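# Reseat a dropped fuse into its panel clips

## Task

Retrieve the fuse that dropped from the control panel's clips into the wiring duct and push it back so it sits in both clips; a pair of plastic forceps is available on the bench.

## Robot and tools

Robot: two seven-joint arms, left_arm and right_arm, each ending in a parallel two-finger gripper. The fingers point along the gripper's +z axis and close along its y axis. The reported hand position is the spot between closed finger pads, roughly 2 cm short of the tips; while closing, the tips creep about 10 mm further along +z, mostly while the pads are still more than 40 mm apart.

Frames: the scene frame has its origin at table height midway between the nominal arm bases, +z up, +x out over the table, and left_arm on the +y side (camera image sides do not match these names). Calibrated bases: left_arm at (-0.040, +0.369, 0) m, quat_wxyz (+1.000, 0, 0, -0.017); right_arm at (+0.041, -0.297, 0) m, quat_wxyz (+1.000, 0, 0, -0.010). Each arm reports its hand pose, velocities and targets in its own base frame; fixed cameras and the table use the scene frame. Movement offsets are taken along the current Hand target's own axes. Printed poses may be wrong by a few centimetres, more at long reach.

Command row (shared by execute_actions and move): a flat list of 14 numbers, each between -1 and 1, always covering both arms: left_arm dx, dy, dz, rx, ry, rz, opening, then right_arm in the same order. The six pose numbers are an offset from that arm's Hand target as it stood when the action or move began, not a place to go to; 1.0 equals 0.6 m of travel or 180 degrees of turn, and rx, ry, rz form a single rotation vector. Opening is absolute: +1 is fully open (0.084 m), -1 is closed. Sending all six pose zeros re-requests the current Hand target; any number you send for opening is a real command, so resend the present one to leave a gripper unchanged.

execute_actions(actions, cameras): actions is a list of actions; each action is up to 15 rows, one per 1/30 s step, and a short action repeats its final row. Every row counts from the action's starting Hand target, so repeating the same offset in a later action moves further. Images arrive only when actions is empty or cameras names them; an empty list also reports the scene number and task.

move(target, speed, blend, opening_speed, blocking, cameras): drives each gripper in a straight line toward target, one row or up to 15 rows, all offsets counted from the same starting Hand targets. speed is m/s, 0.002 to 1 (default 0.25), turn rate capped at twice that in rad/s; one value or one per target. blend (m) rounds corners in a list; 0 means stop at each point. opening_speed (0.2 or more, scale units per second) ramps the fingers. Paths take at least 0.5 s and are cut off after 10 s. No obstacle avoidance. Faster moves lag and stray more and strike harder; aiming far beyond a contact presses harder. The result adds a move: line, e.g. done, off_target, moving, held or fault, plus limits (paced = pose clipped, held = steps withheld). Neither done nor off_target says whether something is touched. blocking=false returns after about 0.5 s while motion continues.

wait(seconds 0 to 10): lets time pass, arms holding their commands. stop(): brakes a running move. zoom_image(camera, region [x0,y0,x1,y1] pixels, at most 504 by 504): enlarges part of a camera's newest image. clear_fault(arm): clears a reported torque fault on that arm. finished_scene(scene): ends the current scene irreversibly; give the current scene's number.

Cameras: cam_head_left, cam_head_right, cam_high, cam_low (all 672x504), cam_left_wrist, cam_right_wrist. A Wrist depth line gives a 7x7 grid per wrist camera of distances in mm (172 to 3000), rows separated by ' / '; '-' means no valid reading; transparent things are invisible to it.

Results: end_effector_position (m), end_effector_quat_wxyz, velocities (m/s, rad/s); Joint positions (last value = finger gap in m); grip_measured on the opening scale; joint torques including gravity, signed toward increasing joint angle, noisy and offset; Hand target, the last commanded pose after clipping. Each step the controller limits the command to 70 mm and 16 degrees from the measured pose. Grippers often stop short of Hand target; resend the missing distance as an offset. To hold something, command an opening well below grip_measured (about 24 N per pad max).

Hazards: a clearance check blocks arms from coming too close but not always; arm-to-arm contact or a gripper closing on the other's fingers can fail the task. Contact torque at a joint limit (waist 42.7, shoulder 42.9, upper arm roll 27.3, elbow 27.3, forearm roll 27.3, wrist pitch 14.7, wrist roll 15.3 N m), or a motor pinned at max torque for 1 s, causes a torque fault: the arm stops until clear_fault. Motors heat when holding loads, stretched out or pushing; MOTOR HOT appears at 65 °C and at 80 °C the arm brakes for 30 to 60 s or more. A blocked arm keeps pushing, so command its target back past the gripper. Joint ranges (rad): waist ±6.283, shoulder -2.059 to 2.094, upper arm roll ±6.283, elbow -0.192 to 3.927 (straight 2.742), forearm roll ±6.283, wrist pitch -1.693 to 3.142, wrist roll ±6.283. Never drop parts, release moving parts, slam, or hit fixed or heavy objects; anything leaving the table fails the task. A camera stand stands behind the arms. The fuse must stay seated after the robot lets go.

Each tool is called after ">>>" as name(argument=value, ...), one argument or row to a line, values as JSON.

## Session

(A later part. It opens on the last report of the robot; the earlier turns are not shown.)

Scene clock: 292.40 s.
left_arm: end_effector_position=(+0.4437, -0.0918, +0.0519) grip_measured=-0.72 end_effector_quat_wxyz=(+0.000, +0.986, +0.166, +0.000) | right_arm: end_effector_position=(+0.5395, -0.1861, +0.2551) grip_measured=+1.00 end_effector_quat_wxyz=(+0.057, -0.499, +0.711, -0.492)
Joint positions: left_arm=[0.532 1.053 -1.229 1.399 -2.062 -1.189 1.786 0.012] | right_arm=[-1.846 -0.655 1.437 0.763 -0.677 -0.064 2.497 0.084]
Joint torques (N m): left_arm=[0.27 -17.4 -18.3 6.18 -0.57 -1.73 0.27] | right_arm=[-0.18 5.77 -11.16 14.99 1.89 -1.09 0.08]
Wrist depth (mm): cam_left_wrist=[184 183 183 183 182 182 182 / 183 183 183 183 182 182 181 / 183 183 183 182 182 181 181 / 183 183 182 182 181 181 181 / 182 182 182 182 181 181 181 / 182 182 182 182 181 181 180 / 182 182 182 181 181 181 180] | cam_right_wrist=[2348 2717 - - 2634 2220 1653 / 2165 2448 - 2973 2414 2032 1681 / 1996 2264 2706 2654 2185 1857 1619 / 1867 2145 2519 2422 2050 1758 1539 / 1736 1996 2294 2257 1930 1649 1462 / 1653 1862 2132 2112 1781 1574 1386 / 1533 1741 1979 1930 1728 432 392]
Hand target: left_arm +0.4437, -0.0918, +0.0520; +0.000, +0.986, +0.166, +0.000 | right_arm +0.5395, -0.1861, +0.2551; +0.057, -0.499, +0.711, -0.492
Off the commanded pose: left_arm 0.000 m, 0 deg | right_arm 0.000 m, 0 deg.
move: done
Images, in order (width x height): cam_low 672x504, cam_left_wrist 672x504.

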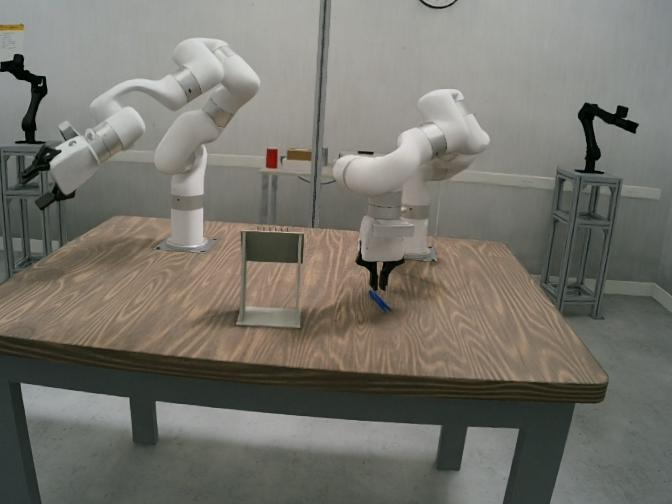

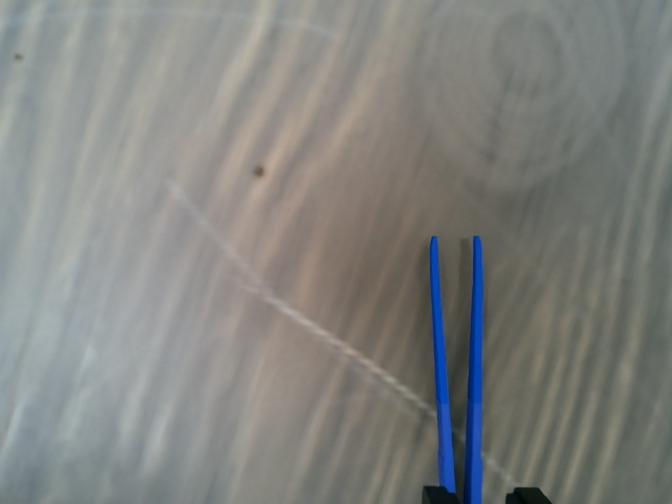

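>>> move(
  target=[0,-0.0,0.0495,0,0,0,-0.7,0,0,0,0,0,0,1],
  speed=0.08,
  cameras=[],
)

>>> move(
  target=[0,0,0,0,0,0,-0.76,0,0,0,0,0,0,1],
  speed=0.08,
  cameras=["cam_left_wrist"],
)

>>> move(
  target=[0,0,-0.05,0,0,0,-0.76,0,0,0,0,0,0,1],
  speed=0.06,
  cameras=["cam_left_wrist", "cam_low"],
)

>>> zoom_image(
  camera="cam_low",
  region=[340, 240, 420, 310],
)

Scene clock: 304.30 s.
left_arm: end_effector_position=(+0.4438, -0.0918, +0.0223) grip_measured=-0.72 end_effector_quat_wxyz=(+0.000, +0.986, +0.166, +0.000) | right_arm: end_effector_position=(+0.5395, -0.1861, +0.2551) grip_measured=+1.00 end_effector_quat_wxyz=(+0.057, -0.499, +0.711, -0.492)
Joint positions: left_arm=[0.513 1.089 -1.183 1.387 -2.019 -1.143 1.762 0.012] | right_arm=[-1.846 -0.655 1.437 0.763 -0.677 -0.064 2.497 0.084]
Joint torques (N m): left_arm=[-0.16 -16.94 -17.66 5.62 0.1 -1.15 -0.13] | right_arm=[-0.13 5.61 -10.87 15.13 1.88 -1.23 0.09]
Wrist depth (mm): cam_left_wrist=[- - - - - - - / - - - - - - - / - - - - - - - / - - - - - - - / - - - - - - - / - - - - - - - / - - - - - - -] | cam_right_wrist=[2333 2706 - - 2654 2235 1669 / 2151 2439 - 2999 2405 2020 1686 / 2014 2264 2717 2675 2192 1862 1630 / 1852 2106 2474 2448 2038 1749 1533 / 1745 1996 2302 2279 1919 1665 1455 / 1649 1862 2119 2119 1781 1582 1391 / 1539 1723 1979 1930 1749 432 391]
Hand target: left_arm +0.4438, -0.0918, +0.0223; +0.000, +0.986, +0.166, +0.000 | right_arm +0.5395, -0.1861, +0.2551; +0.057, -0.499, +0.711, -0.492
Off the commanded pose: left_arm 0.000 m, 0 deg | right_arm 0.000 m, 0 deg.
move: done
No camera images: "cameras" was empty.

Scene clock: 304.80 s.
left_arm: end_effector_position=(+0.4438, -0.0918, +0.0223) grip_measured=-0.78 end_effector_quat_wxyz=(+0.000, +0.986, +0.166, +0.000) | right_arm: end_effector_position=(+0.5395, -0.1861, +0.2551) grip_measured=+1.00 end_effector_quat_wxyz=(+0.057, -0.499, +0.711, -0.492)
Joint positions: left_arm=[0.512 1.089 -1.183 1.387 -2.019 -1.143 1.762 0.01] | right_arm=[-1.846 -0.655 1.437 0.763 -0.677 -0.064 2.497 0.084]
Joint torques (N m): left_arm=[-0.52 -16.92 -17.84 5.64 -0.03 -1.22 -0.11] | right_arm=[-0.08 5.65 -11.03 15.17 1.91 -1.2 0.11]
Wrist depth (mm): cam_left_wrist=[- - - - - - - / - - - - - - - / - - - - - - - / - - - - - - - / - - - - - - - / - - - - - - - / - - - - - - -] | cam_right_wrist=[2333 2696 - - 2614 2242 1673 / 2132 2431 - 2999 2405 2026 1681 / 1991 2286 2706 2654 2185 1862 1622 / 1852 2099 2510 2448 2050 1749 1523 / 1749 2002 2302 2279 1908 1645 1449 / 1645 1862 2138 2093 1799 1571 1397 / 1550 1741 1974 1919 1736 432 392]
Hand target: left_arm +0.4438, -0.0918, +0.0223; +0.000, +0.986, +0.166, +0.000 | right_arm +0.5395, -0.1861, +0.2551; +0.057, -0.499, +0.711, -0.492
Off the commanded pose: left_arm 0.000 m, 0 deg | right_arm 0.000 m, 0 deg.
move: done
Images, in order (width x height): cam_left_wrist 672x504.

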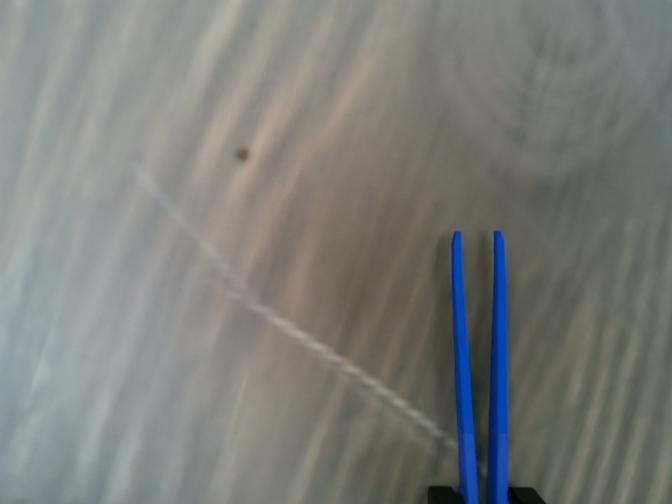

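Scene clock: 305.63 s.
left_arm: end_effector_position=(+0.4437, -0.0918, +0.0522) grip_measured=-0.78 end_effector_quat_wxyz=(+0.000, +0.986, +0.166, +0.000) | right_arm: end_effector_position=(+0.5395, -0.1861, +0.2551) grip_measured=+1.00 end_effector_quat_wxyz=(+0.057, -0.499, +0.711, -0.492)
Joint positions: left_arm=[0.532 1.052 -1.229 1.4 -2.062 -1.19 1.786 0.01] | right_arm=[-1.846 -0.655 1.437 0.763 -0.677 -0.064 2.497 0.084]
Joint torques (N m): left_arm=[0.37 -17.22 -18.15 6.31 -0.26 -1.54 0.19] | right_arm=[0.15 5.67 -10.93 15.12 1.94 -1.16 0]
Wrist depth (mm): cam_left_wrist=[184 184 183 183 183 182 182 / 184 183 183 183 182 182 181 / 183 183 183 182 182 182 181 / 183 183 182 182 182 181 181 / 183 183 182 182 182 181 181 / 183 182 182 182 182 181 181 / 183 182 182 182 181 181 181] | cam_right_wrist=[2364 2706 - - 2624 2249 1657 / 2185 2439 - - 2405 2014 1686 / 2008 2286 2706 2664 2199 1847 1615 / 1852 2132 2492 2448 2026 1745 1539 / 1741 1991 2302 2279 1908 1630 1458 / 1642 1857 2119 2099 1790 1571 1394 / 1557 1741 1985 1930 1728 433 392]
Hand target: left_arm +0.4437, -0.0918, +0.0523; +0.000, +0.986, +0.166, +0.000 | right_arm +0.5395, -0.1861, +0.2551; +0.057, -0.499, +0.711, -0.492
Off the commanded pose: left_arm 0.000 m, 0 deg | right_arm 0.000 m, 0 deg.
move: done
Images, in order (width x height): cam_low 672x504, cam_left_wrist 672x504.

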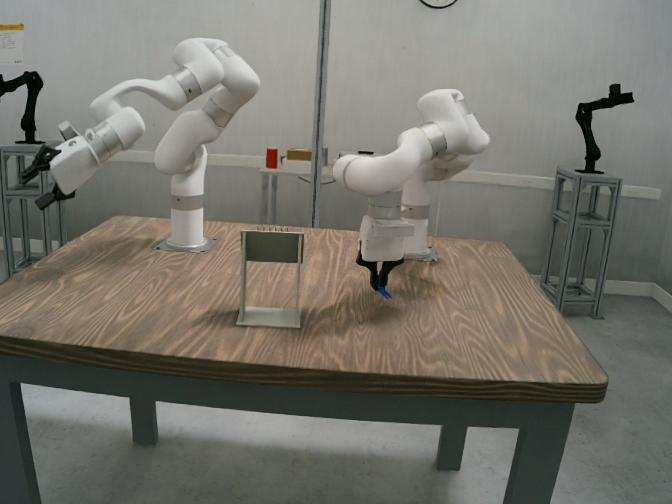

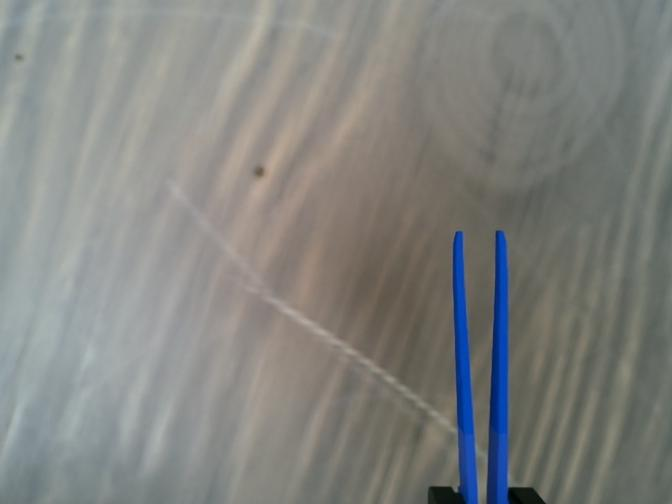

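Scaled by 6.300 from the camera's 672x504 image, which has a finer 960x720 frame.

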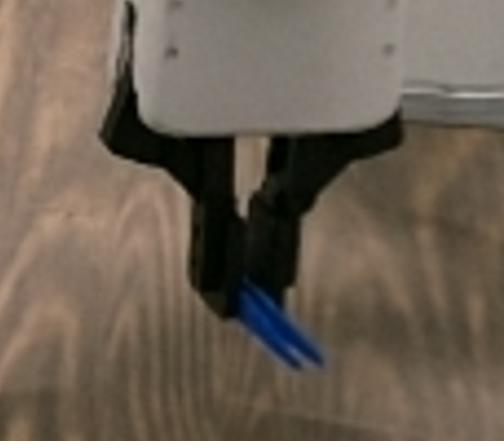

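>>> move(
  target=[
    [0,0,-0.133,0,0,0,-0.76,-0.3173,0.3265,-0.4947,0.2753,-0.0615,-0.4253,-0.5],
    [0,0,-0.133,0,0,0,-0.76,-0.5887,0.396,-0.522,0.2753,-0.0615,-0.4253,-0.5],
  ],
  speed=0.25,
  blend=0.03,
  cameras=["cam_right_wrist", "cam_low"],
)

Scene clock: 347.77 s.
left_arm: end_effector_position=(+0.4437, -0.0918, +0.0973) grip_measured=-0.78 end_effector_quat_wxyz=(+0.000, +0.986, +0.166, +0.000) | right_arm: end_effector_position=(+0.4382, -0.0156, +0.2174) grip_measured=-0.52 end_effector_quat_wxyz=(-0.030, +0.703, -0.385, +0.597)
Joint positions: left_arm=[0.554 1.004 -1.297 1.435 -2.124 -1.266 1.823 0.01] | right_arm=[-1.302 -1.458 1.345 0.205 -0.627 -0.677 2.385 0.021]
Joint torques (N m): left_arm=[0.48 -16.74 -17.94 6.62 -0.48 -1.6 0.21] | right_arm=[-0.93 7.16 -12.33 4.95 2.64 0.15 0.3]
Wrist depth (mm): cam_left_wrist=[229 229 228 228 227 227 227 / 229 229 228 227 227 227 227 / 229 228 228 227 227 226 226 / 228 228 228 227 227 226 226 / 228 227 227 227 226 226 226 / 228 227 227 227 226 226 225 / 228 227 227 226 226 226 225] | cam_right_wrist=[1536 1673 1842 1991 2206 2397 2771 / 1536 1665 1833 1991 2151 2405 2717 / 1539 1673 1847 1930 2220 2405 2727 / 1553 1681 1804 1962 2178 2405 2519 / 1536 1645 1828 1968 2172 2372 2185 / 1509 1638 1823 1968 2138 536 503 / 1533 1649 1833 1951 2038 481 437]
Hand target: left_arm +0.4437, -0.0918, +0.0973; +0.000, +0.986, +0.166, +0.000 (not the last commanded pose) | right_arm +0.4382, -0.0156, +0.2174; -0.030, +0.703, -0.385, +0.597 (not the last commanded pose)
Off the commanded pose: left_arm 0.035 m, 0 deg | right_arm 0.336 m, 46 deg.
move: held (right_arm; a check stopped the path), off_target (left_arm; braked when a check withheld steps of right_arm); path passed 0 of 2 targets; limits=held
pose unreachable (right arm): on one or more control steps of this call, first in action 0 (counted from 0), this arm could not follow its commanded pose, so it was not sent that pose on those steps. It may still have moved: this result reports where it is.
cause: moving toward the commanded pose would bring two parts of the arm too close to each other (joints 3 (upper arm roll) to 5 (forearm roll) lie between them).
Images, in order (width x height): cam_low 672x504, cam_right_wrist 672x504.

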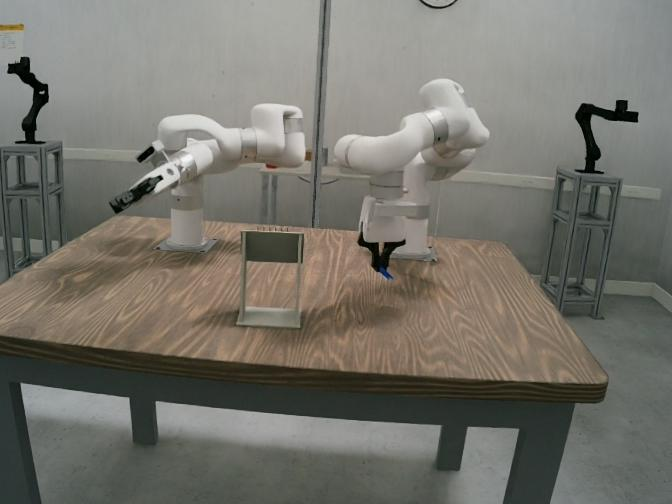

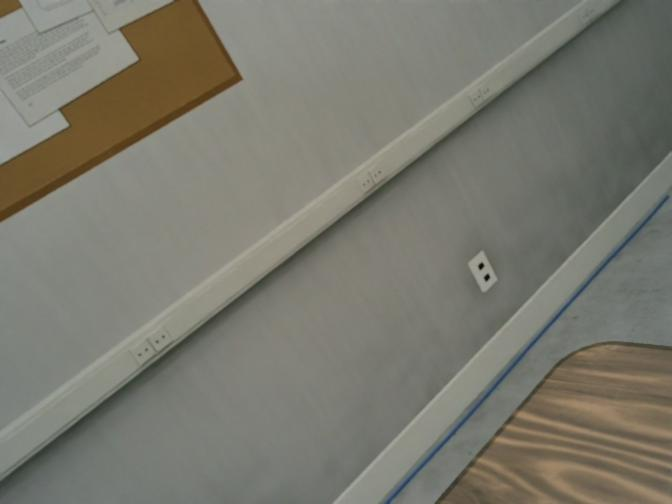

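>>> move(
  target=[-0.2127,0.4115,0.023,-0.0695,0.4125,0.0905,-0.78,0,0,0,0,0,0,-0.5],
  speed=0.25,
  cameras=["cam_left_wrist", "cam_high"],
)

>>> zoom_image(
  camera="cam_left_wrist",
  region=[150, 100, 504, 400],
)

Scene clock: 407.07 s.
left_arm: end_effector_position=(+0.4047, -0.3550, +0.0845) grip_measured=-0.80 end_effector_quat_wxyz=(+0.002, +0.811, +0.006, +0.586) | right_arm: end_effector_position=(+0.4382, -0.0156, +0.2174) grip_measured=-0.52 end_effector_quat_wxyz=(-0.030, +0.703, -0.385, +0.597)
Joint positions: left_arm=[-0.579 1.074 -0.678 1.121 -0.961 -1.645 0.451 0.009] | right_arm=[-1.302 -1.457 1.345 0.205 -0.627 -0.677 2.386 0.021]
Joint torques (N m): left_arm=[0.5 -18.77 -11.41 4.82 0.12 -1.8 0.09] | right_arm=[-0.36 7.02 -12.18 4.92 2.66 0.17 0.3]
Wrist depth (mm): cam_left_wrist=[1630 1634 1615 1638 1630 1649 1649 / 1702 - 266 265 276 1711 1702 / - - 257 254 266 1690 1767 / 1813 - 259 264 331 1823 1809 / 469 440 443 480 334 452 489 / 362 363 338 361 341 372 374 / 307 309 292 305 307 315 317] | cam_right_wrist=[1539 1665 1838 1996 2206 2422 2738 / 1529 1661 1842 1985 2151 2405 2727 / 1543 1677 1823 1940 2220 2389 2706 / 1546 1673 1781 1979 2192 2389 2528 / 1550 1642 1818 1962 2172 2356 2165 / 1509 1619 1818 1962 2112 536 505 / 1536 1653 1790 1946 2026 482 437]
Hand target: left_arm +0.4047, -0.3550, +0.0845; +0.002, +0.811, +0.006, +0.586 (not the last commanded pose) | right_arm +0.4382, -0.0156, +0.2174; -0.030, +0.703, -0.385, +0.597
Off the commanded pose: left_arm 0.012 m, 3 deg | right_arm 0.000 m, 0 deg.
move: held (left_arm; a check stopped the path); limits=held
pose unreachable (left arm): on one or more control steps of this call, first in action 0 (counted from 0), this arm could not follow its commanded pose, so it was not sent that pose on those steps. It may still have moved: this result reports where it is.
cause: moving toward the commanded pose would bring a part of the arm too close to another arm (a part of this arm just beyond joint 4 (elbow) and a part of the right arm just beyond its joint 4 (elbow), along the way the arms are being sent, or toward where that arm still pushes).
Images, in order (width x height): cam_high 672x504, cam_left_wrist 672x504.

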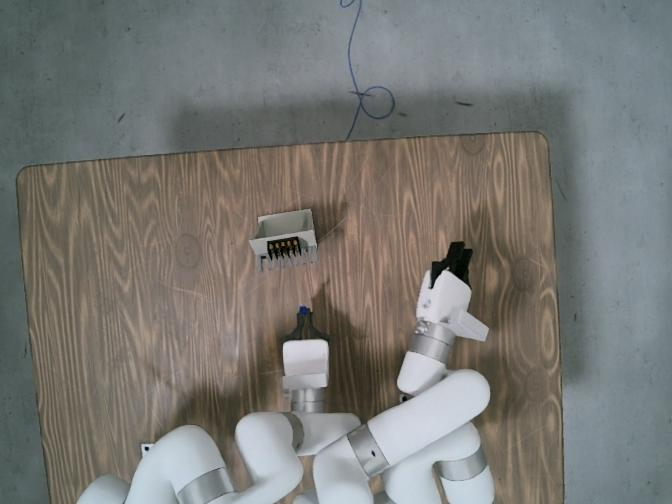

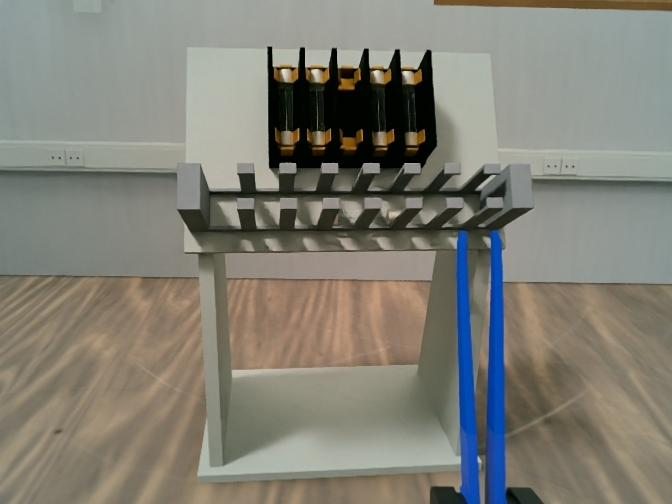

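Scaled by 1.424 from the camera's 672x504 image, which has a finer 960x720 frame.

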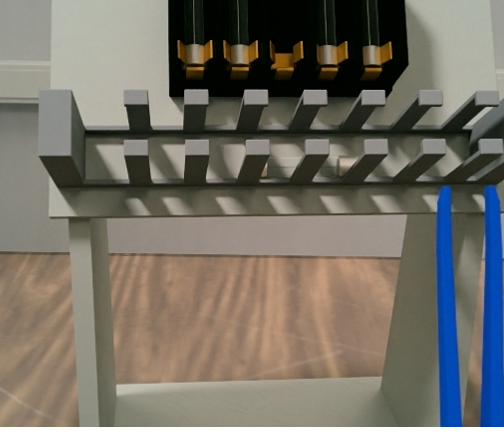

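>>> zoom_image(
  camera="cam_left_wrist",
  region=[290, 150, 450, 270],
)

>>> zoom_image(
  camera="cam_left_wrist",
  region=[170, 150, 540, 260],
)

>>> zoom_image(
  camera="cam_left_wrist",
  region=[260, 40, 440, 180],
)

Scaled by 3.150 from the camera's 672x504 image, which has a finer 960x720 frame.

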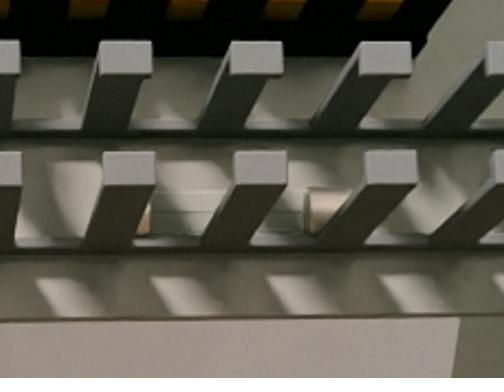

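Scaled by 1.362 from the camera's 672x504 image, which has a finer 960x720 frame.

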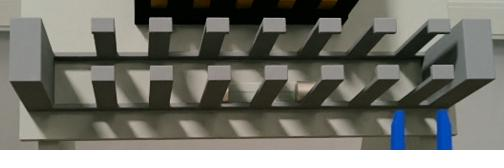

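Scaled by 2.800 from the camera's 672x504 image, which has a finer 960x720 frame.

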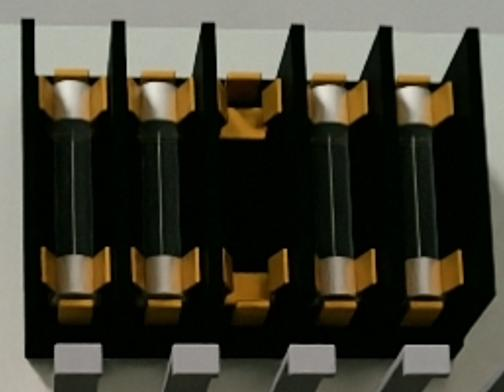

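>>> move(
  target=[
    [-0.0122,-0.4387,0.0763,0.0678,-0.3944,-0.0877,-0.78,0.2138,0.0825,0.2465,-0.1373,0.0311,0.2139,-0.5],
    [-0.0718,-0.4393,0.0960,0.0678,-0.3944,-0.0877,-0.78,0.2138,0.0825,0.2465,-0.1373,0.0311,0.2139,-0.5],
  ],
  speed=[0.3,0.08],
  cameras=["cam_left_wrist", "cam_low"],
)

Scene clock: 607.30 s.
left_arm: end_effector_position=(+0.4437, -0.0918, +0.0227) grip_measured=-0.80 end_effector_quat_wxyz=(+0.000, +0.986, +0.166, -0.001) | right_arm: end_effector_position=(+0.5396, -0.1862, +0.2552) grip_measured=-0.52 end_effector_quat_wxyz=(+0.057, -0.499, +0.711, -0.492)
Joint positions: left_arm=[0.493 1.054 -1.141 1.396 -2.064 -1.113 1.787 0.009] | right_arm=[-1.847 -0.654 1.435 0.766 -0.701 -0.065 2.517 0.021]
Joint torques (N m): left_arm=[-0.24 -16.92 -17.25 6.2 0.11 -1.24 -0.1] | right_arm=[-0.43 6.01 -10.92 15.2 2.12 -1.09 -0.04]
Wrist depth (mm): cam_left_wrist=[- - - - - - - / - - - - - - - / - - - - - - - / - - - - - - - / - - - - - - - / - - - - - - - / - - - - - - -] | cam_right_wrist=[2317 2685 - - 2664 2235 1669 / 2165 2422 2986 - 2389 2020 1686 / 1996 2271 2696 2685 2199 1867 1615 / 1847 2138 2474 2422 2038 1758 1539 / 1754 1985 2302 2279 1914 1657 1458 / 1653 1862 2138 2106 1799 1574 1394 / 1536 1745 1974 1914 1745 432 392]
Hand target: left_arm +0.4437, -0.0918, +0.0226; +0.000, +0.986, +0.166, -0.001 | right_arm +0.5396, -0.1862, +0.2552; +0.057, -0.499, +0.711, -0.492
Off the commanded pose: left_arm 0.000 m, 0 deg | right_arm 0.000 m, 0 deg.
move: done
Images, in order (width x height): cam_low 672x504, cam_left_wrist 672x504.

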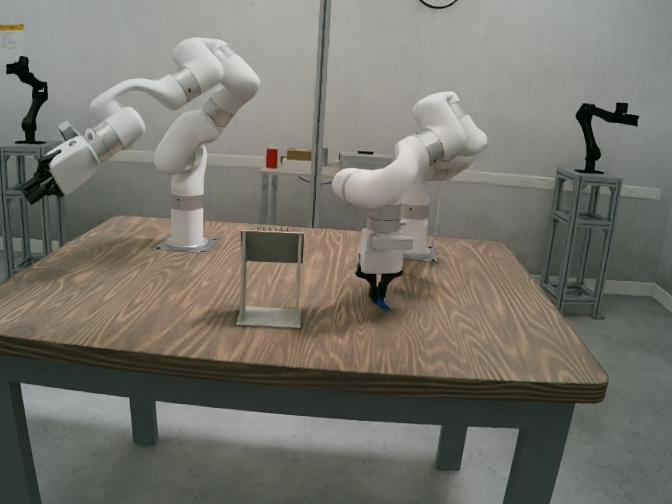

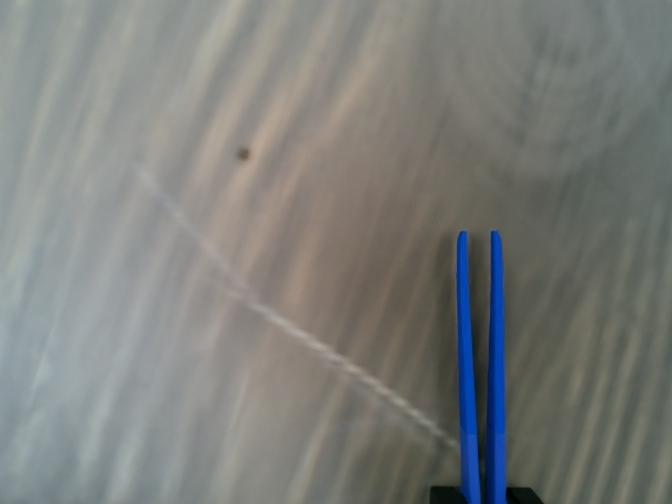

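>>> move(
  target=[
    [0,0,0,0,0,0,-0.4,0,0,0,0,0,0,-0.5],
    [-0.0067,0,-0.005,0,0.0833,0,-0.4,0,0,0,0,0,0,-0.5],
  ],
  speed=0.15,
  cameras=[],
)

>>> move(
  target=[0,0,0,0,0,0,-0.76,0,0,0,0,0,0,-0.5],
  opening_speed=0.6,
  cameras=["cam_left_wrist", "cam_low"],
)

>>> zoom_image(
  camera="cam_low",
  region=[340, 260, 420, 330],
)

Scene clock: 617.00 s.
left_arm: end_effector_position=(+0.4399, -0.0931, +0.0256) grip_measured=-0.42 end_effector_quat_wxyz=(-0.022, +0.978, +0.165, +0.128) | right_arm: end_effector_position=(+0.5396, -0.1862, +0.2552) grip_measured=-0.52 end_effector_quat_wxyz=(+0.057, -0.499, +0.711, -0.492)
Joint positions: left_arm=[0.453 0.808 -1.07 1.059 -1.833 -0.894 1.391 0.026] | right_arm=[-1.847 -0.654 1.435 0.766 -0.701 -0.065 2.517 0.021]
Joint torques (N m): left_arm=[-0.5 -14.98 -13.27 6.85 0.81 -1.4 -0.04] | right_arm=[-0.46 5.92 -10.89 15.36 2.01 -1.05 -0.05]
Wrist depth (mm): cam_left_wrist=[195 195 194 194 194 193 193 / 188 187 187 187 187 186 186 / 182 182 182 182 181 181 181 / 176 176 175 175 175 175 175 / 173 - 173 172 - 172 - / - - - - - - - / - - - - - - -] | cam_right_wrist=[2364 2685 - - 2685 2242 1673 / 2132 2457 2986 - 2439 2050 1698 / 1991 2271 2696 2696 2199 1862 1634 / 1847 2119 2510 2439 2050 1758 1523 / 1736 1991 2294 2264 1908 1653 1468 / 1638 1867 2138 2087 1795 1574 1394 / 1546 1732 1979 1935 1749 432 392]
Hand target: left_arm +0.4399, -0.0931, +0.0256; -0.022, +0.978, +0.165, +0.128 | right_arm +0.5396, -0.1862, +0.2552; +0.057, -0.499, +0.711, -0.492
Off the commanded pose: left_arm 0.000 m, 0 deg | right_arm 0.000 m, 0 deg.
move: done
No camera images: "cameras" was empty.

Scene clock: 617.83 s.
left_arm: end_effector_position=(+0.4399, -0.0931, +0.0256) grip_measured=-0.78 end_effector_quat_wxyz=(-0.022, +0.978, +0.165, +0.128) | right_arm: end_effector_position=(+0.5396, -0.1862, +0.2552) grip_measured=-0.52 end_effector_quat_wxyz=(+0.057, -0.499, +0.711, -0.492)
Joint positions: left_arm=[0.453 0.808 -1.07 1.059 -1.833 -0.894 1.391 0.01] | right_arm=[-1.847 -0.654 1.435 0.766 -0.701 -0.065 2.517 0.021]
Joint torques (N m): left_arm=[-0.57 -15 -13.45 6.97 0.59 -1.35 -0.07] | right_arm=[-0.34 5.73 -10.85 15.39 2.16 -1.05 0.03]
Wrist depth (mm): cam_left_wrist=[195 195 194 194 194 193 193 / 188 187 187 187 187 187 186 / 182 182 182 182 181 181 181 / 176 176 175 175 175 175 174 / 173 - 173 172 - 172 - / - - - - - - - / - - - - - - -] | cam_right_wrist=[2333 2706 - - 2654 2235 1669 / 2132 2422 - 2973 2422 2032 1686 / 1996 2264 2685 2696 2220 1882 1626 / 1862 2138 2501 2439 2044 1754 1529 / 1758 1996 2309 2271 1919 1665 1458 / 1638 1862 2132 2106 1804 1574 1397 / 1546 1732 1968 1903 1741 432 392]
Hand target: left_arm +0.4399, -0.0931, +0.0256; -0.022, +0.978, +0.165, +0.128 | right_arm +0.5396, -0.1862, +0.2552; +0.057, -0.499, +0.711, -0.492
Off the commanded pose: left_arm 0.000 m, 0 deg | right_arm 0.000 m, 0 deg.
move: done
Images, in order (width x height): cam_low 672x504, cam_left_wrist 672x504.

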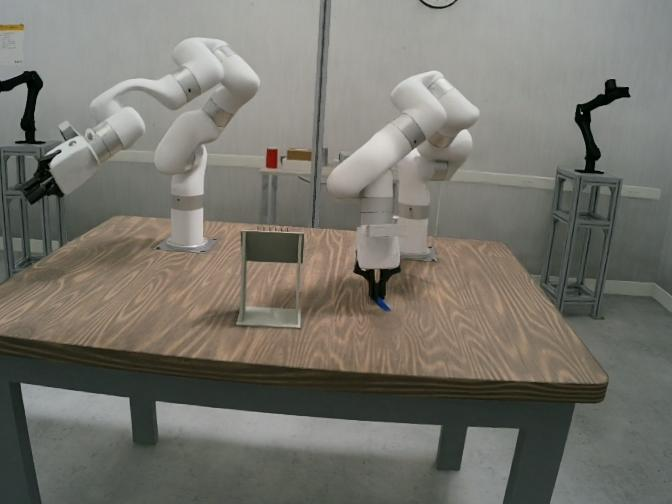

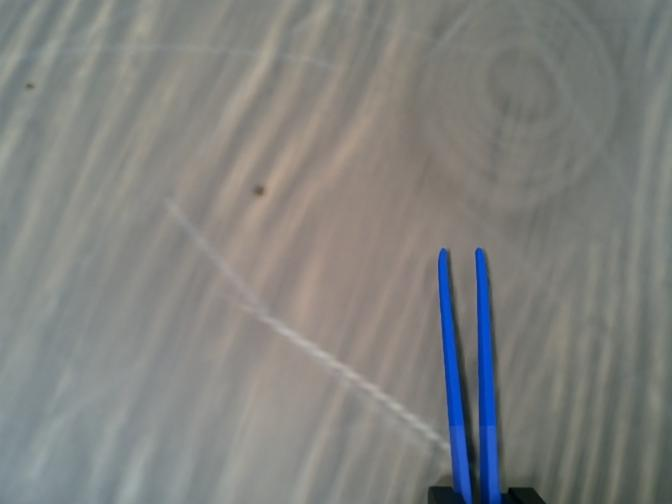

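Scaled by 6.300 from the camera's 672x504 image, which has a finer 960x720 frame.

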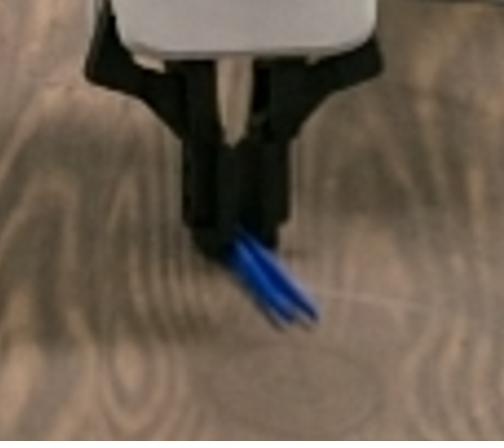

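>>> move(
  target=[0.02,0,-0.08,0,0,0,-0.78,0,0,0,0,0,0,-0.5],
  speed=0.06,
  cameras=["cam_left_wrist", "cam_low"],
)

>>> zoom_image(
  camera="cam_low",
  region=[340, 230, 420, 300],
)

Scene clock: 629.43 s.
left_arm: end_effector_position=(+0.4392, -0.0933, +0.0751) grip_measured=-0.80 end_effector_quat_wxyz=(-0.022, +0.978, +0.165, +0.128) | right_arm: end_effector_position=(+0.5396, -0.1862, +0.2552) grip_measured=-0.52 end_effector_quat_wxyz=(+0.057, -0.499, +0.711, -0.492)
Joint positions: left_arm=[0.529 0.748 -1.182 1.098 -1.96 -0.965 1.511 0.009] | right_arm=[-1.847 -0.654 1.435 0.766 -0.701 -0.065 2.517 0.021]
Joint torques (N m): left_arm=[0.56 -13.85 -13.84 7.99 0.1 -1.44 0.25] | right_arm=[-0.23 5.71 -11.08 15.18 2.08 -1.16 0.06]
Wrist depth (mm): cam_left_wrist=[252 251 251 251 250 250 249 / 242 242 242 241 241 240 241 / 236 235 235 234 234 234 232 / 228 227 227 226 226 225 226 / 221 221 221 219 220 218 220 / 214 214 213 213 213 213 212 / 209 208 208 208 208 208 207] | cam_right_wrist=[2325 2664 - - 2664 2228 1669 / 2172 2448 2948 - 2414 2020 1681 / 1996 2264 2685 2675 2185 1862 1630 / 1852 2132 2465 2448 2026 1741 1546 / 1741 2002 2302 2257 1930 1661 1468 / 1649 1867 2125 2112 1795 1571 1391 / 1557 1745 1974 1930 1728 432 392]
Hand target: left_arm +0.4392, -0.0933, +0.0751; -0.022, +0.978, +0.165, +0.128 | right_arm +0.5396, -0.1862, +0.2552; +0.057, -0.499, +0.711, -0.492
Off the commanded pose: left_arm 0.000 m, 0 deg | right_arm 0.000 m, 0 deg.
move: done
Images, in order (width x height): cam_low 672x504, cam_left_wrist 672x504.

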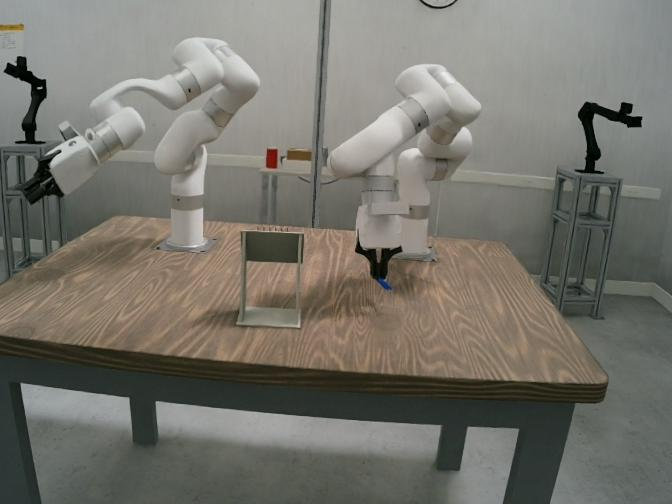

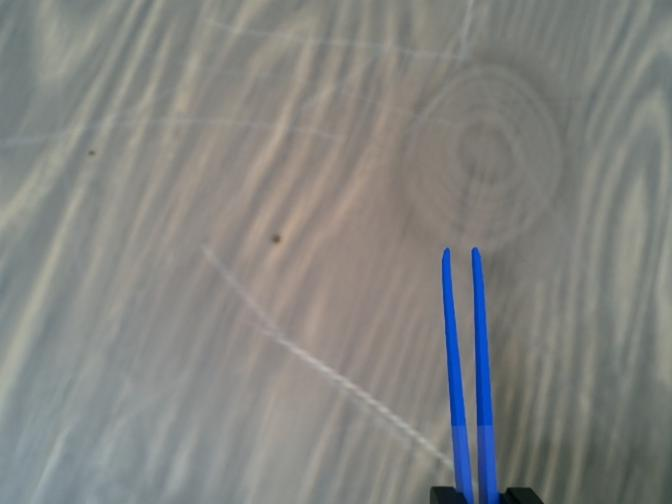

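Scaled by 6.300 from the camera's 672x504 image, which has a finer 960x720 frame.

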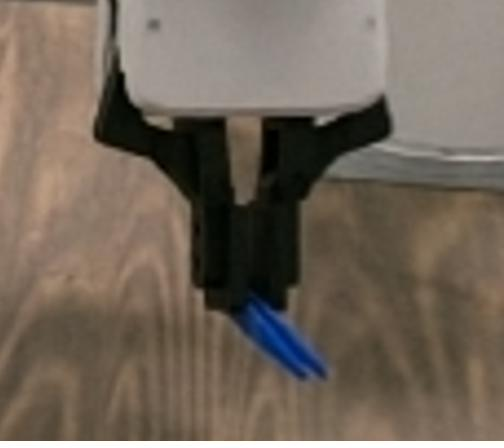

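>>> move(
  target=[
    [-0.0645,0.0672,-0.1898,0,0,0,-0.78,0,0,0,0,0,0,-0.5],
    [-0.0875,0.2095,-0.2217,-0.2206,-0.085,-0.087,-0.78,0,0,0,0,0,0,-0.5],
    [-0.095,0.3753,-0.2253,-0.4411,-0.17,-0.1739,-0.78,0,0,0,0,0,0,-0.5],
  ],
  speed=0.25,
  blend=[0.03,0.03,0],
  cameras=["cam_left_wrist", "cam_high", "cam_low"],
)

Scene clock: 684.90 s.
left_arm: end_effector_position=(+0.4281, -0.3356, +0.1910) grip_measured=-0.80 end_effector_quat_wxyz=(+0.665, +0.691, +0.281, -0.037) | right_arm: end_effector_position=(+0.5396, -0.1862, +0.2552) grip_measured=-0.52 end_effector_quat_wxyz=(+0.057, -0.499, +0.711, -0.492)
Joint positions: left_arm=[0.965 1.355 -1.541 0.899 -2.208 0.048 1.611 0.009] | right_arm=[-1.847 -0.654 1.435 0.766 -0.701 -0.065 2.517 0.021]
Joint torques (N m): left_arm=[-0.7 -10.09 -23.23 2.63 -0.62 1.28 0.16] | right_arm=[-0.24 5.89 -11.14 15.22 2.18 -0.99 -0.01]
Wrist depth (mm): cam_left_wrist=[215 264 323 231 198 - - / 230 295 409 735 2760 2566 2145 / 250 333 478 - - - 2696 / 274 377 558 - - - - / 307 427 679 - - - - / 345 489 - - - 562 - / 385 578 - - - 518 492] | cam_right_wrist=[2348 2696 - - 2664 2242 1669 / 2151 2431 - - 2457 2020 1686 / 1996 2294 2706 2664 2185 1867 1619 / 1867 2106 2492 2439 2050 1763 1529 / 1758 1985 2279 2257 1930 1657 1468 / 1649 1867 2132 2112 1804 1560 1397 / 1553 1736 1985 1935 1732 432 392]
Hand target: left_arm +0.4281, -0.3356, +0.1910; +0.665, +0.691, +0.281, -0.037 | right_arm +0.5396, -0.1862, +0.2552; +0.057, -0.499, +0.711, -0.492
Off the commanded pose: left_arm 0.000 m, 0 deg | right_arm 0.000 m, 0 deg.
move: done
Images, in order (width x height): cam_high 672x504, cam_low 672x504, cam_left_wrist 672x504.

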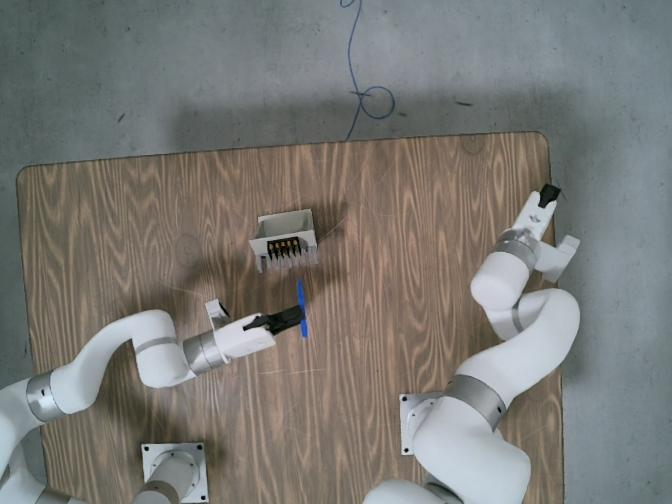

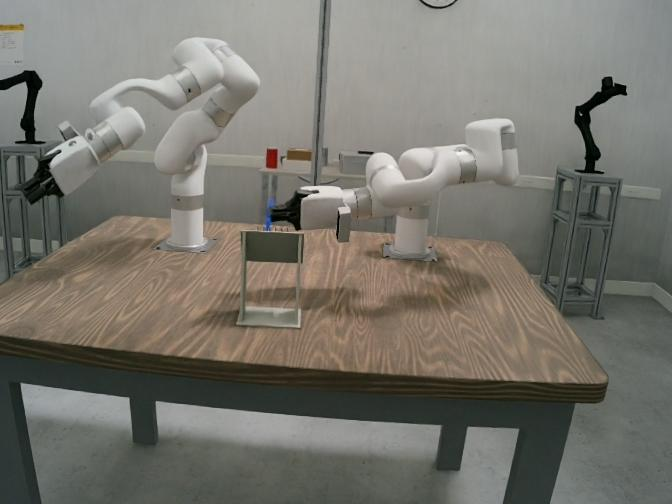

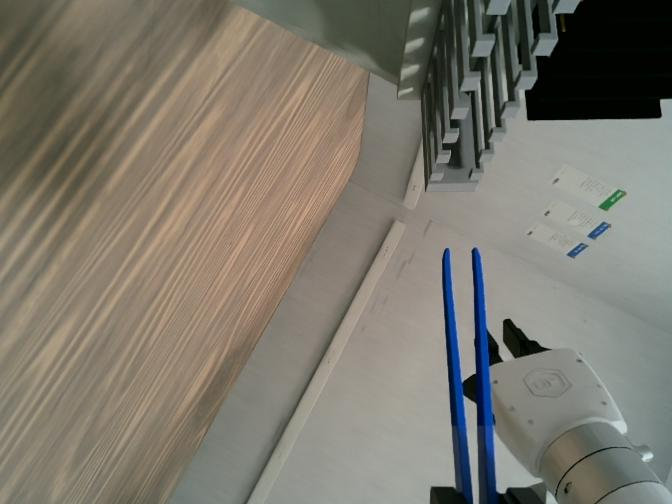

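>>> zoom_image(
  camera="cam_left_wrist",
  region=[370, 0, 672, 270],
)

Scaled by 1.669 from the camera's 672x504 image, which has a finer 960x720 frame.

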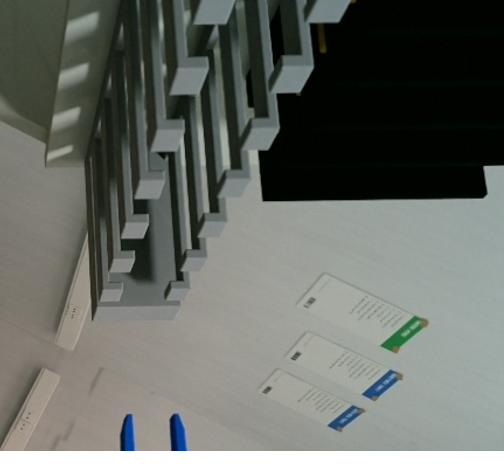

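>>> zoom_image(
  camera="cam_high",
  region=[240, 200, 350, 350],
)

>>> zoom_image(
  camera="cam_left_wrist",
  region=[400, 0, 600, 200],
)

Scaled by 3.360 from the camera's 672x504 image, which has a finer 960x720 frame.

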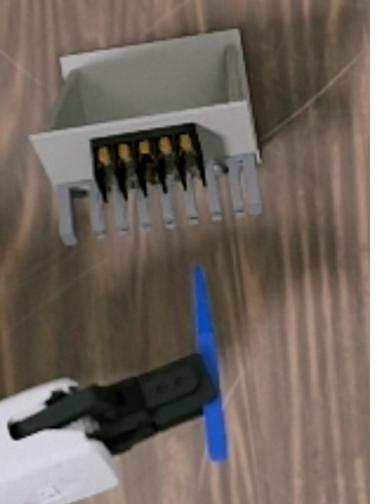

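Scaled by 2.520 from the camera's 672x504 image, which has a finer 960x720 frame.

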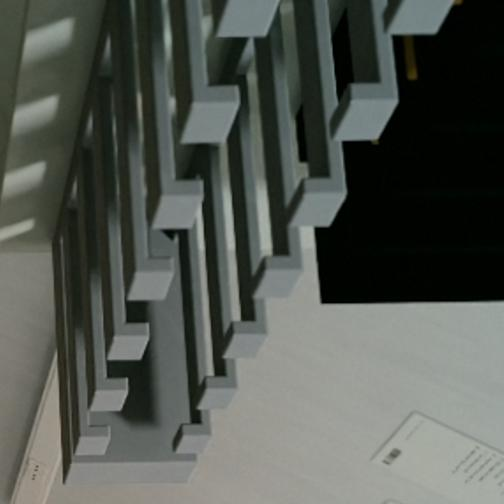

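>>> move(
  target=[0.0355,0.0105,-0.0035,0.0029,0,-0.0107,-0.78,0,0,0,0,0,0,-0.5],
  speed=0.1,
  cameras=["cam_left_wrist", "cam_high"],
)

>>> zoom_image(
  camera="cam_high",
  region=[240, 200, 350, 350],
)

>>> zoom_image(
  camera="cam_left_wrist",
  region=[400, 0, 600, 280],
)

Scene clock: 787.80 s.
left_arm: end_effector_position=(+0.4480, -0.3261, +0.1879) grip_measured=-0.80 end_effector_quat_wxyz=(+0.661, +0.689, +0.293, -0.049) | right_arm: end_effector_position=(+0.5396, -0.1862, +0.2552) grip_measured=-0.52 end_effector_quat_wxyz=(+0.057, -0.499, +0.711, -0.492)
Joint positions: left_arm=[0.954 1.459 -1.571 0.972 -2.139 -0.067 1.574 0.009] | right_arm=[-1.847 -0.654 1.435 0.766 -0.701 -0.065 2.517 0.021]
Joint torques (N m): left_arm=[-0.44 -11.22 -24.54 1.47 -0.71 1.41 0.08] | right_arm=[-0.07 5.86 -11.06 15.1 2.2 -1.09 0.05]
Wrist depth (mm): cam_left_wrist=[207 242 239 - - - - / 222 283 347 230 - - - / 241 317 420 - - 193 2474 / 267 364 535 - - - - / 298 419 673 - - - - / 340 483 - - - 593 - / 387 584 - - - 532 -] | cam_right_wrist=[2333 2685 - - 2614 2242 1681 / 2172 2448 2960 - 2422 2020 1690 / 1996 2271 2706 2685 2206 1867 1626 / 1842 2132 2492 2457 2038 1754 1536 / 1749 1996 2302 2264 1914 1657 1462 / 1649 1872 2119 2093 1804 1571 1391 / 1543 1736 1979 1924 1745 432 392]
Hand target: left_arm +0.4480, -0.3261, +0.1879; +0.661, +0.689, +0.293, -0.049 | right_arm +0.5396, -0.1862, +0.2552; +0.057, -0.499, +0.711, -0.492
Off the commanded pose: left_arm 0.000 m, 0 deg | right_arm 0.000 m, 0 deg.
move: done
Images, in order (width x height): cam_high 672x504, cam_left_wrist 672x504.

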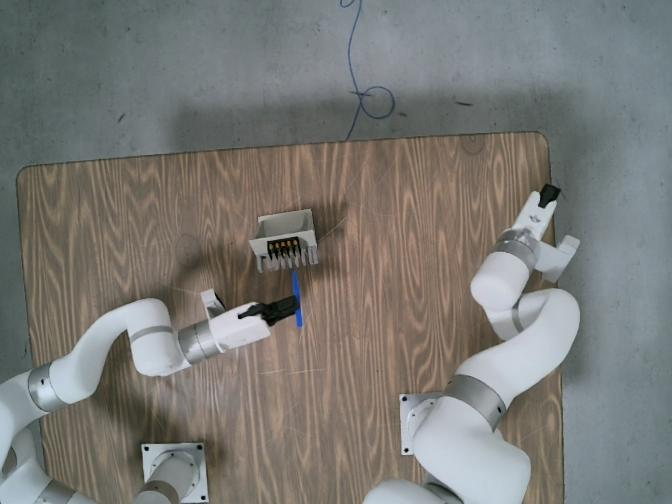

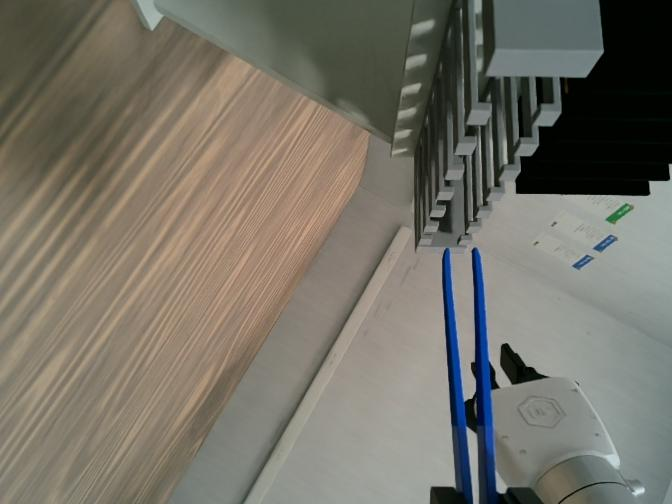

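Scaled by 3.360 from the camera's 672x504 image, which has a finer 960x720 frame.

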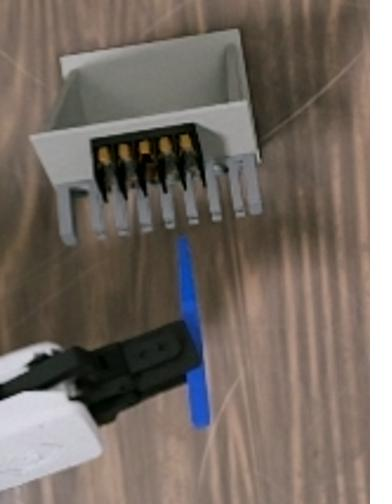

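Scaled by 1.800 from the camera's 672x504 image, which has a finer 960x720 frame.

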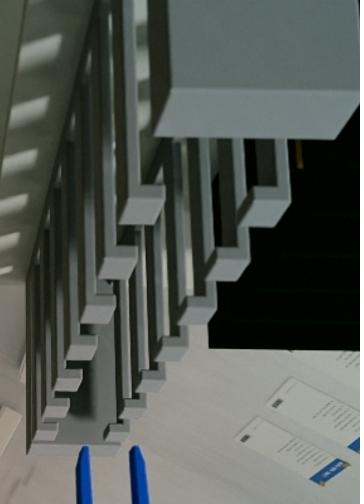

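>>> move(
  target=[
    [0,0,0,0,0,0,-0.76,0,0,0,0,0,0,-0.5],
    [0.0193,-0.0008,0.0052,0,0,0,-0.76,0,0,0,0,0,0,-0.5],
  ],
  speed=0.06,
  cameras=["cam_left_wrist", "cam_high"],
)

>>> zoom_image(
  camera="cam_high",
  region=[250, 220, 330, 300],
)

>>> zoom_image(
  camera="cam_left_wrist",
  region=[400, 50, 600, 280],
)

Scene clock: 836.80 s.
left_arm: end_effector_position=(+0.4583, -0.3251, +0.1818) grip_measured=-0.78 end_effector_quat_wxyz=(+0.661, +0.689, +0.293, -0.049) | right_arm: end_effector_position=(+0.5396, -0.1862, +0.2552) grip_measured=-0.52 end_effector_quat_wxyz=(+0.057, -0.499, +0.711, -0.492)
Joint positions: left_arm=[0.937 1.515 -1.577 1.012 -2.099 -0.11 1.576 0.01] | right_arm=[-1.847 -0.654 1.435 0.766 -0.701 -0.065 2.517 0.021]
Joint torques (N m): left_arm=[-0.44 -11.41 -24.83 0.93 -0.69 1.15 0.38] | right_arm=[-0.21 5.58 -11.17 15.14 2.09 -1.01 -0.01]
Wrist depth (mm): cam_left_wrist=[199 237 236 - - - - / 213 264 300 - - - - / 232 305 420 - - 179 177 / 257 347 504 - - - - / 287 403 633 - - - - / 326 463 - - - 634 - / 371 559 - - - 540 -] | cam_right_wrist=[2364 2675 - - 2644 2228 1673 / 2185 2439 - - 2431 2032 1681 / 2002 2286 2696 2644 2192 1852 1607 / 1857 2112 2483 2439 2056 1736 1533 / 1749 1996 2302 2271 1903 1653 1462 / 1649 1862 2138 2112 1813 1589 1391 / 1539 1723 1974 1935 1736 432 392]
Hand target: left_arm +0.4583, -0.3251, +0.1818; +0.661, +0.689, +0.293, -0.049 | right_arm +0.5396, -0.1862, +0.2552; +0.057, -0.499, +0.711, -0.492
Off the commanded pose: left_arm 0.000 m, 0 deg | right_arm 0.000 m, 0 deg.
move: done
Images, in order (width x height): cam_high 672x504, cam_left_wrist 672x504.

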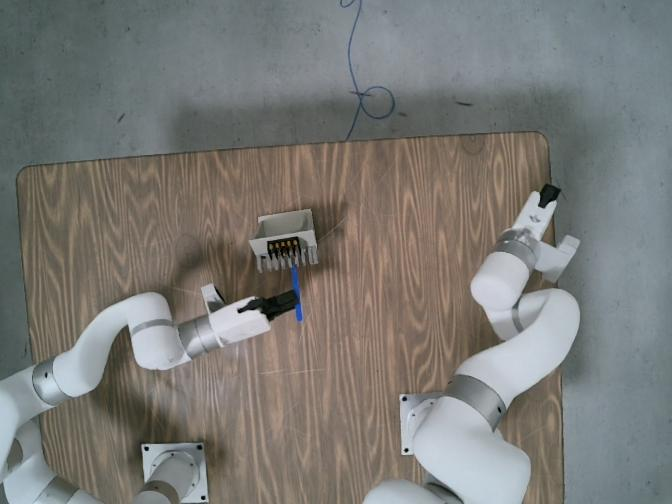

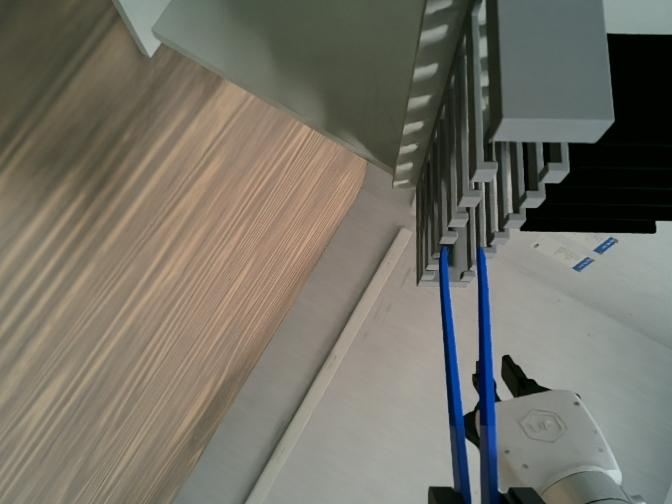

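Scaled by 6.300 from the camera's 672x504 image, which has a finer 960x720 frame.

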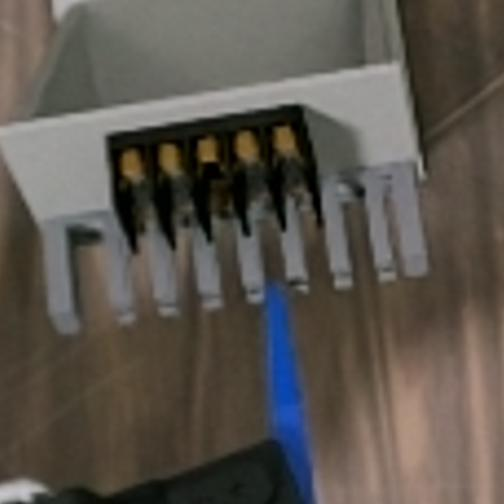

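Scaled by 2.191 from the camera's 672x504 image, which has a finer 960x720 frame.

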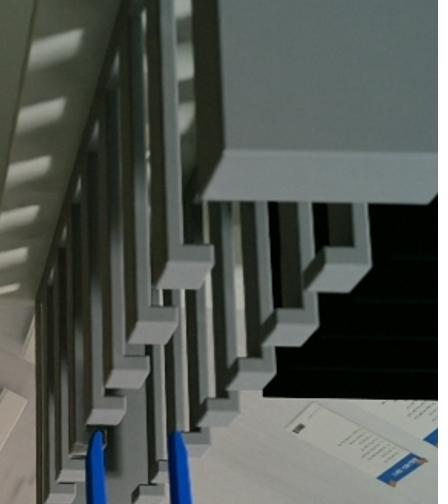

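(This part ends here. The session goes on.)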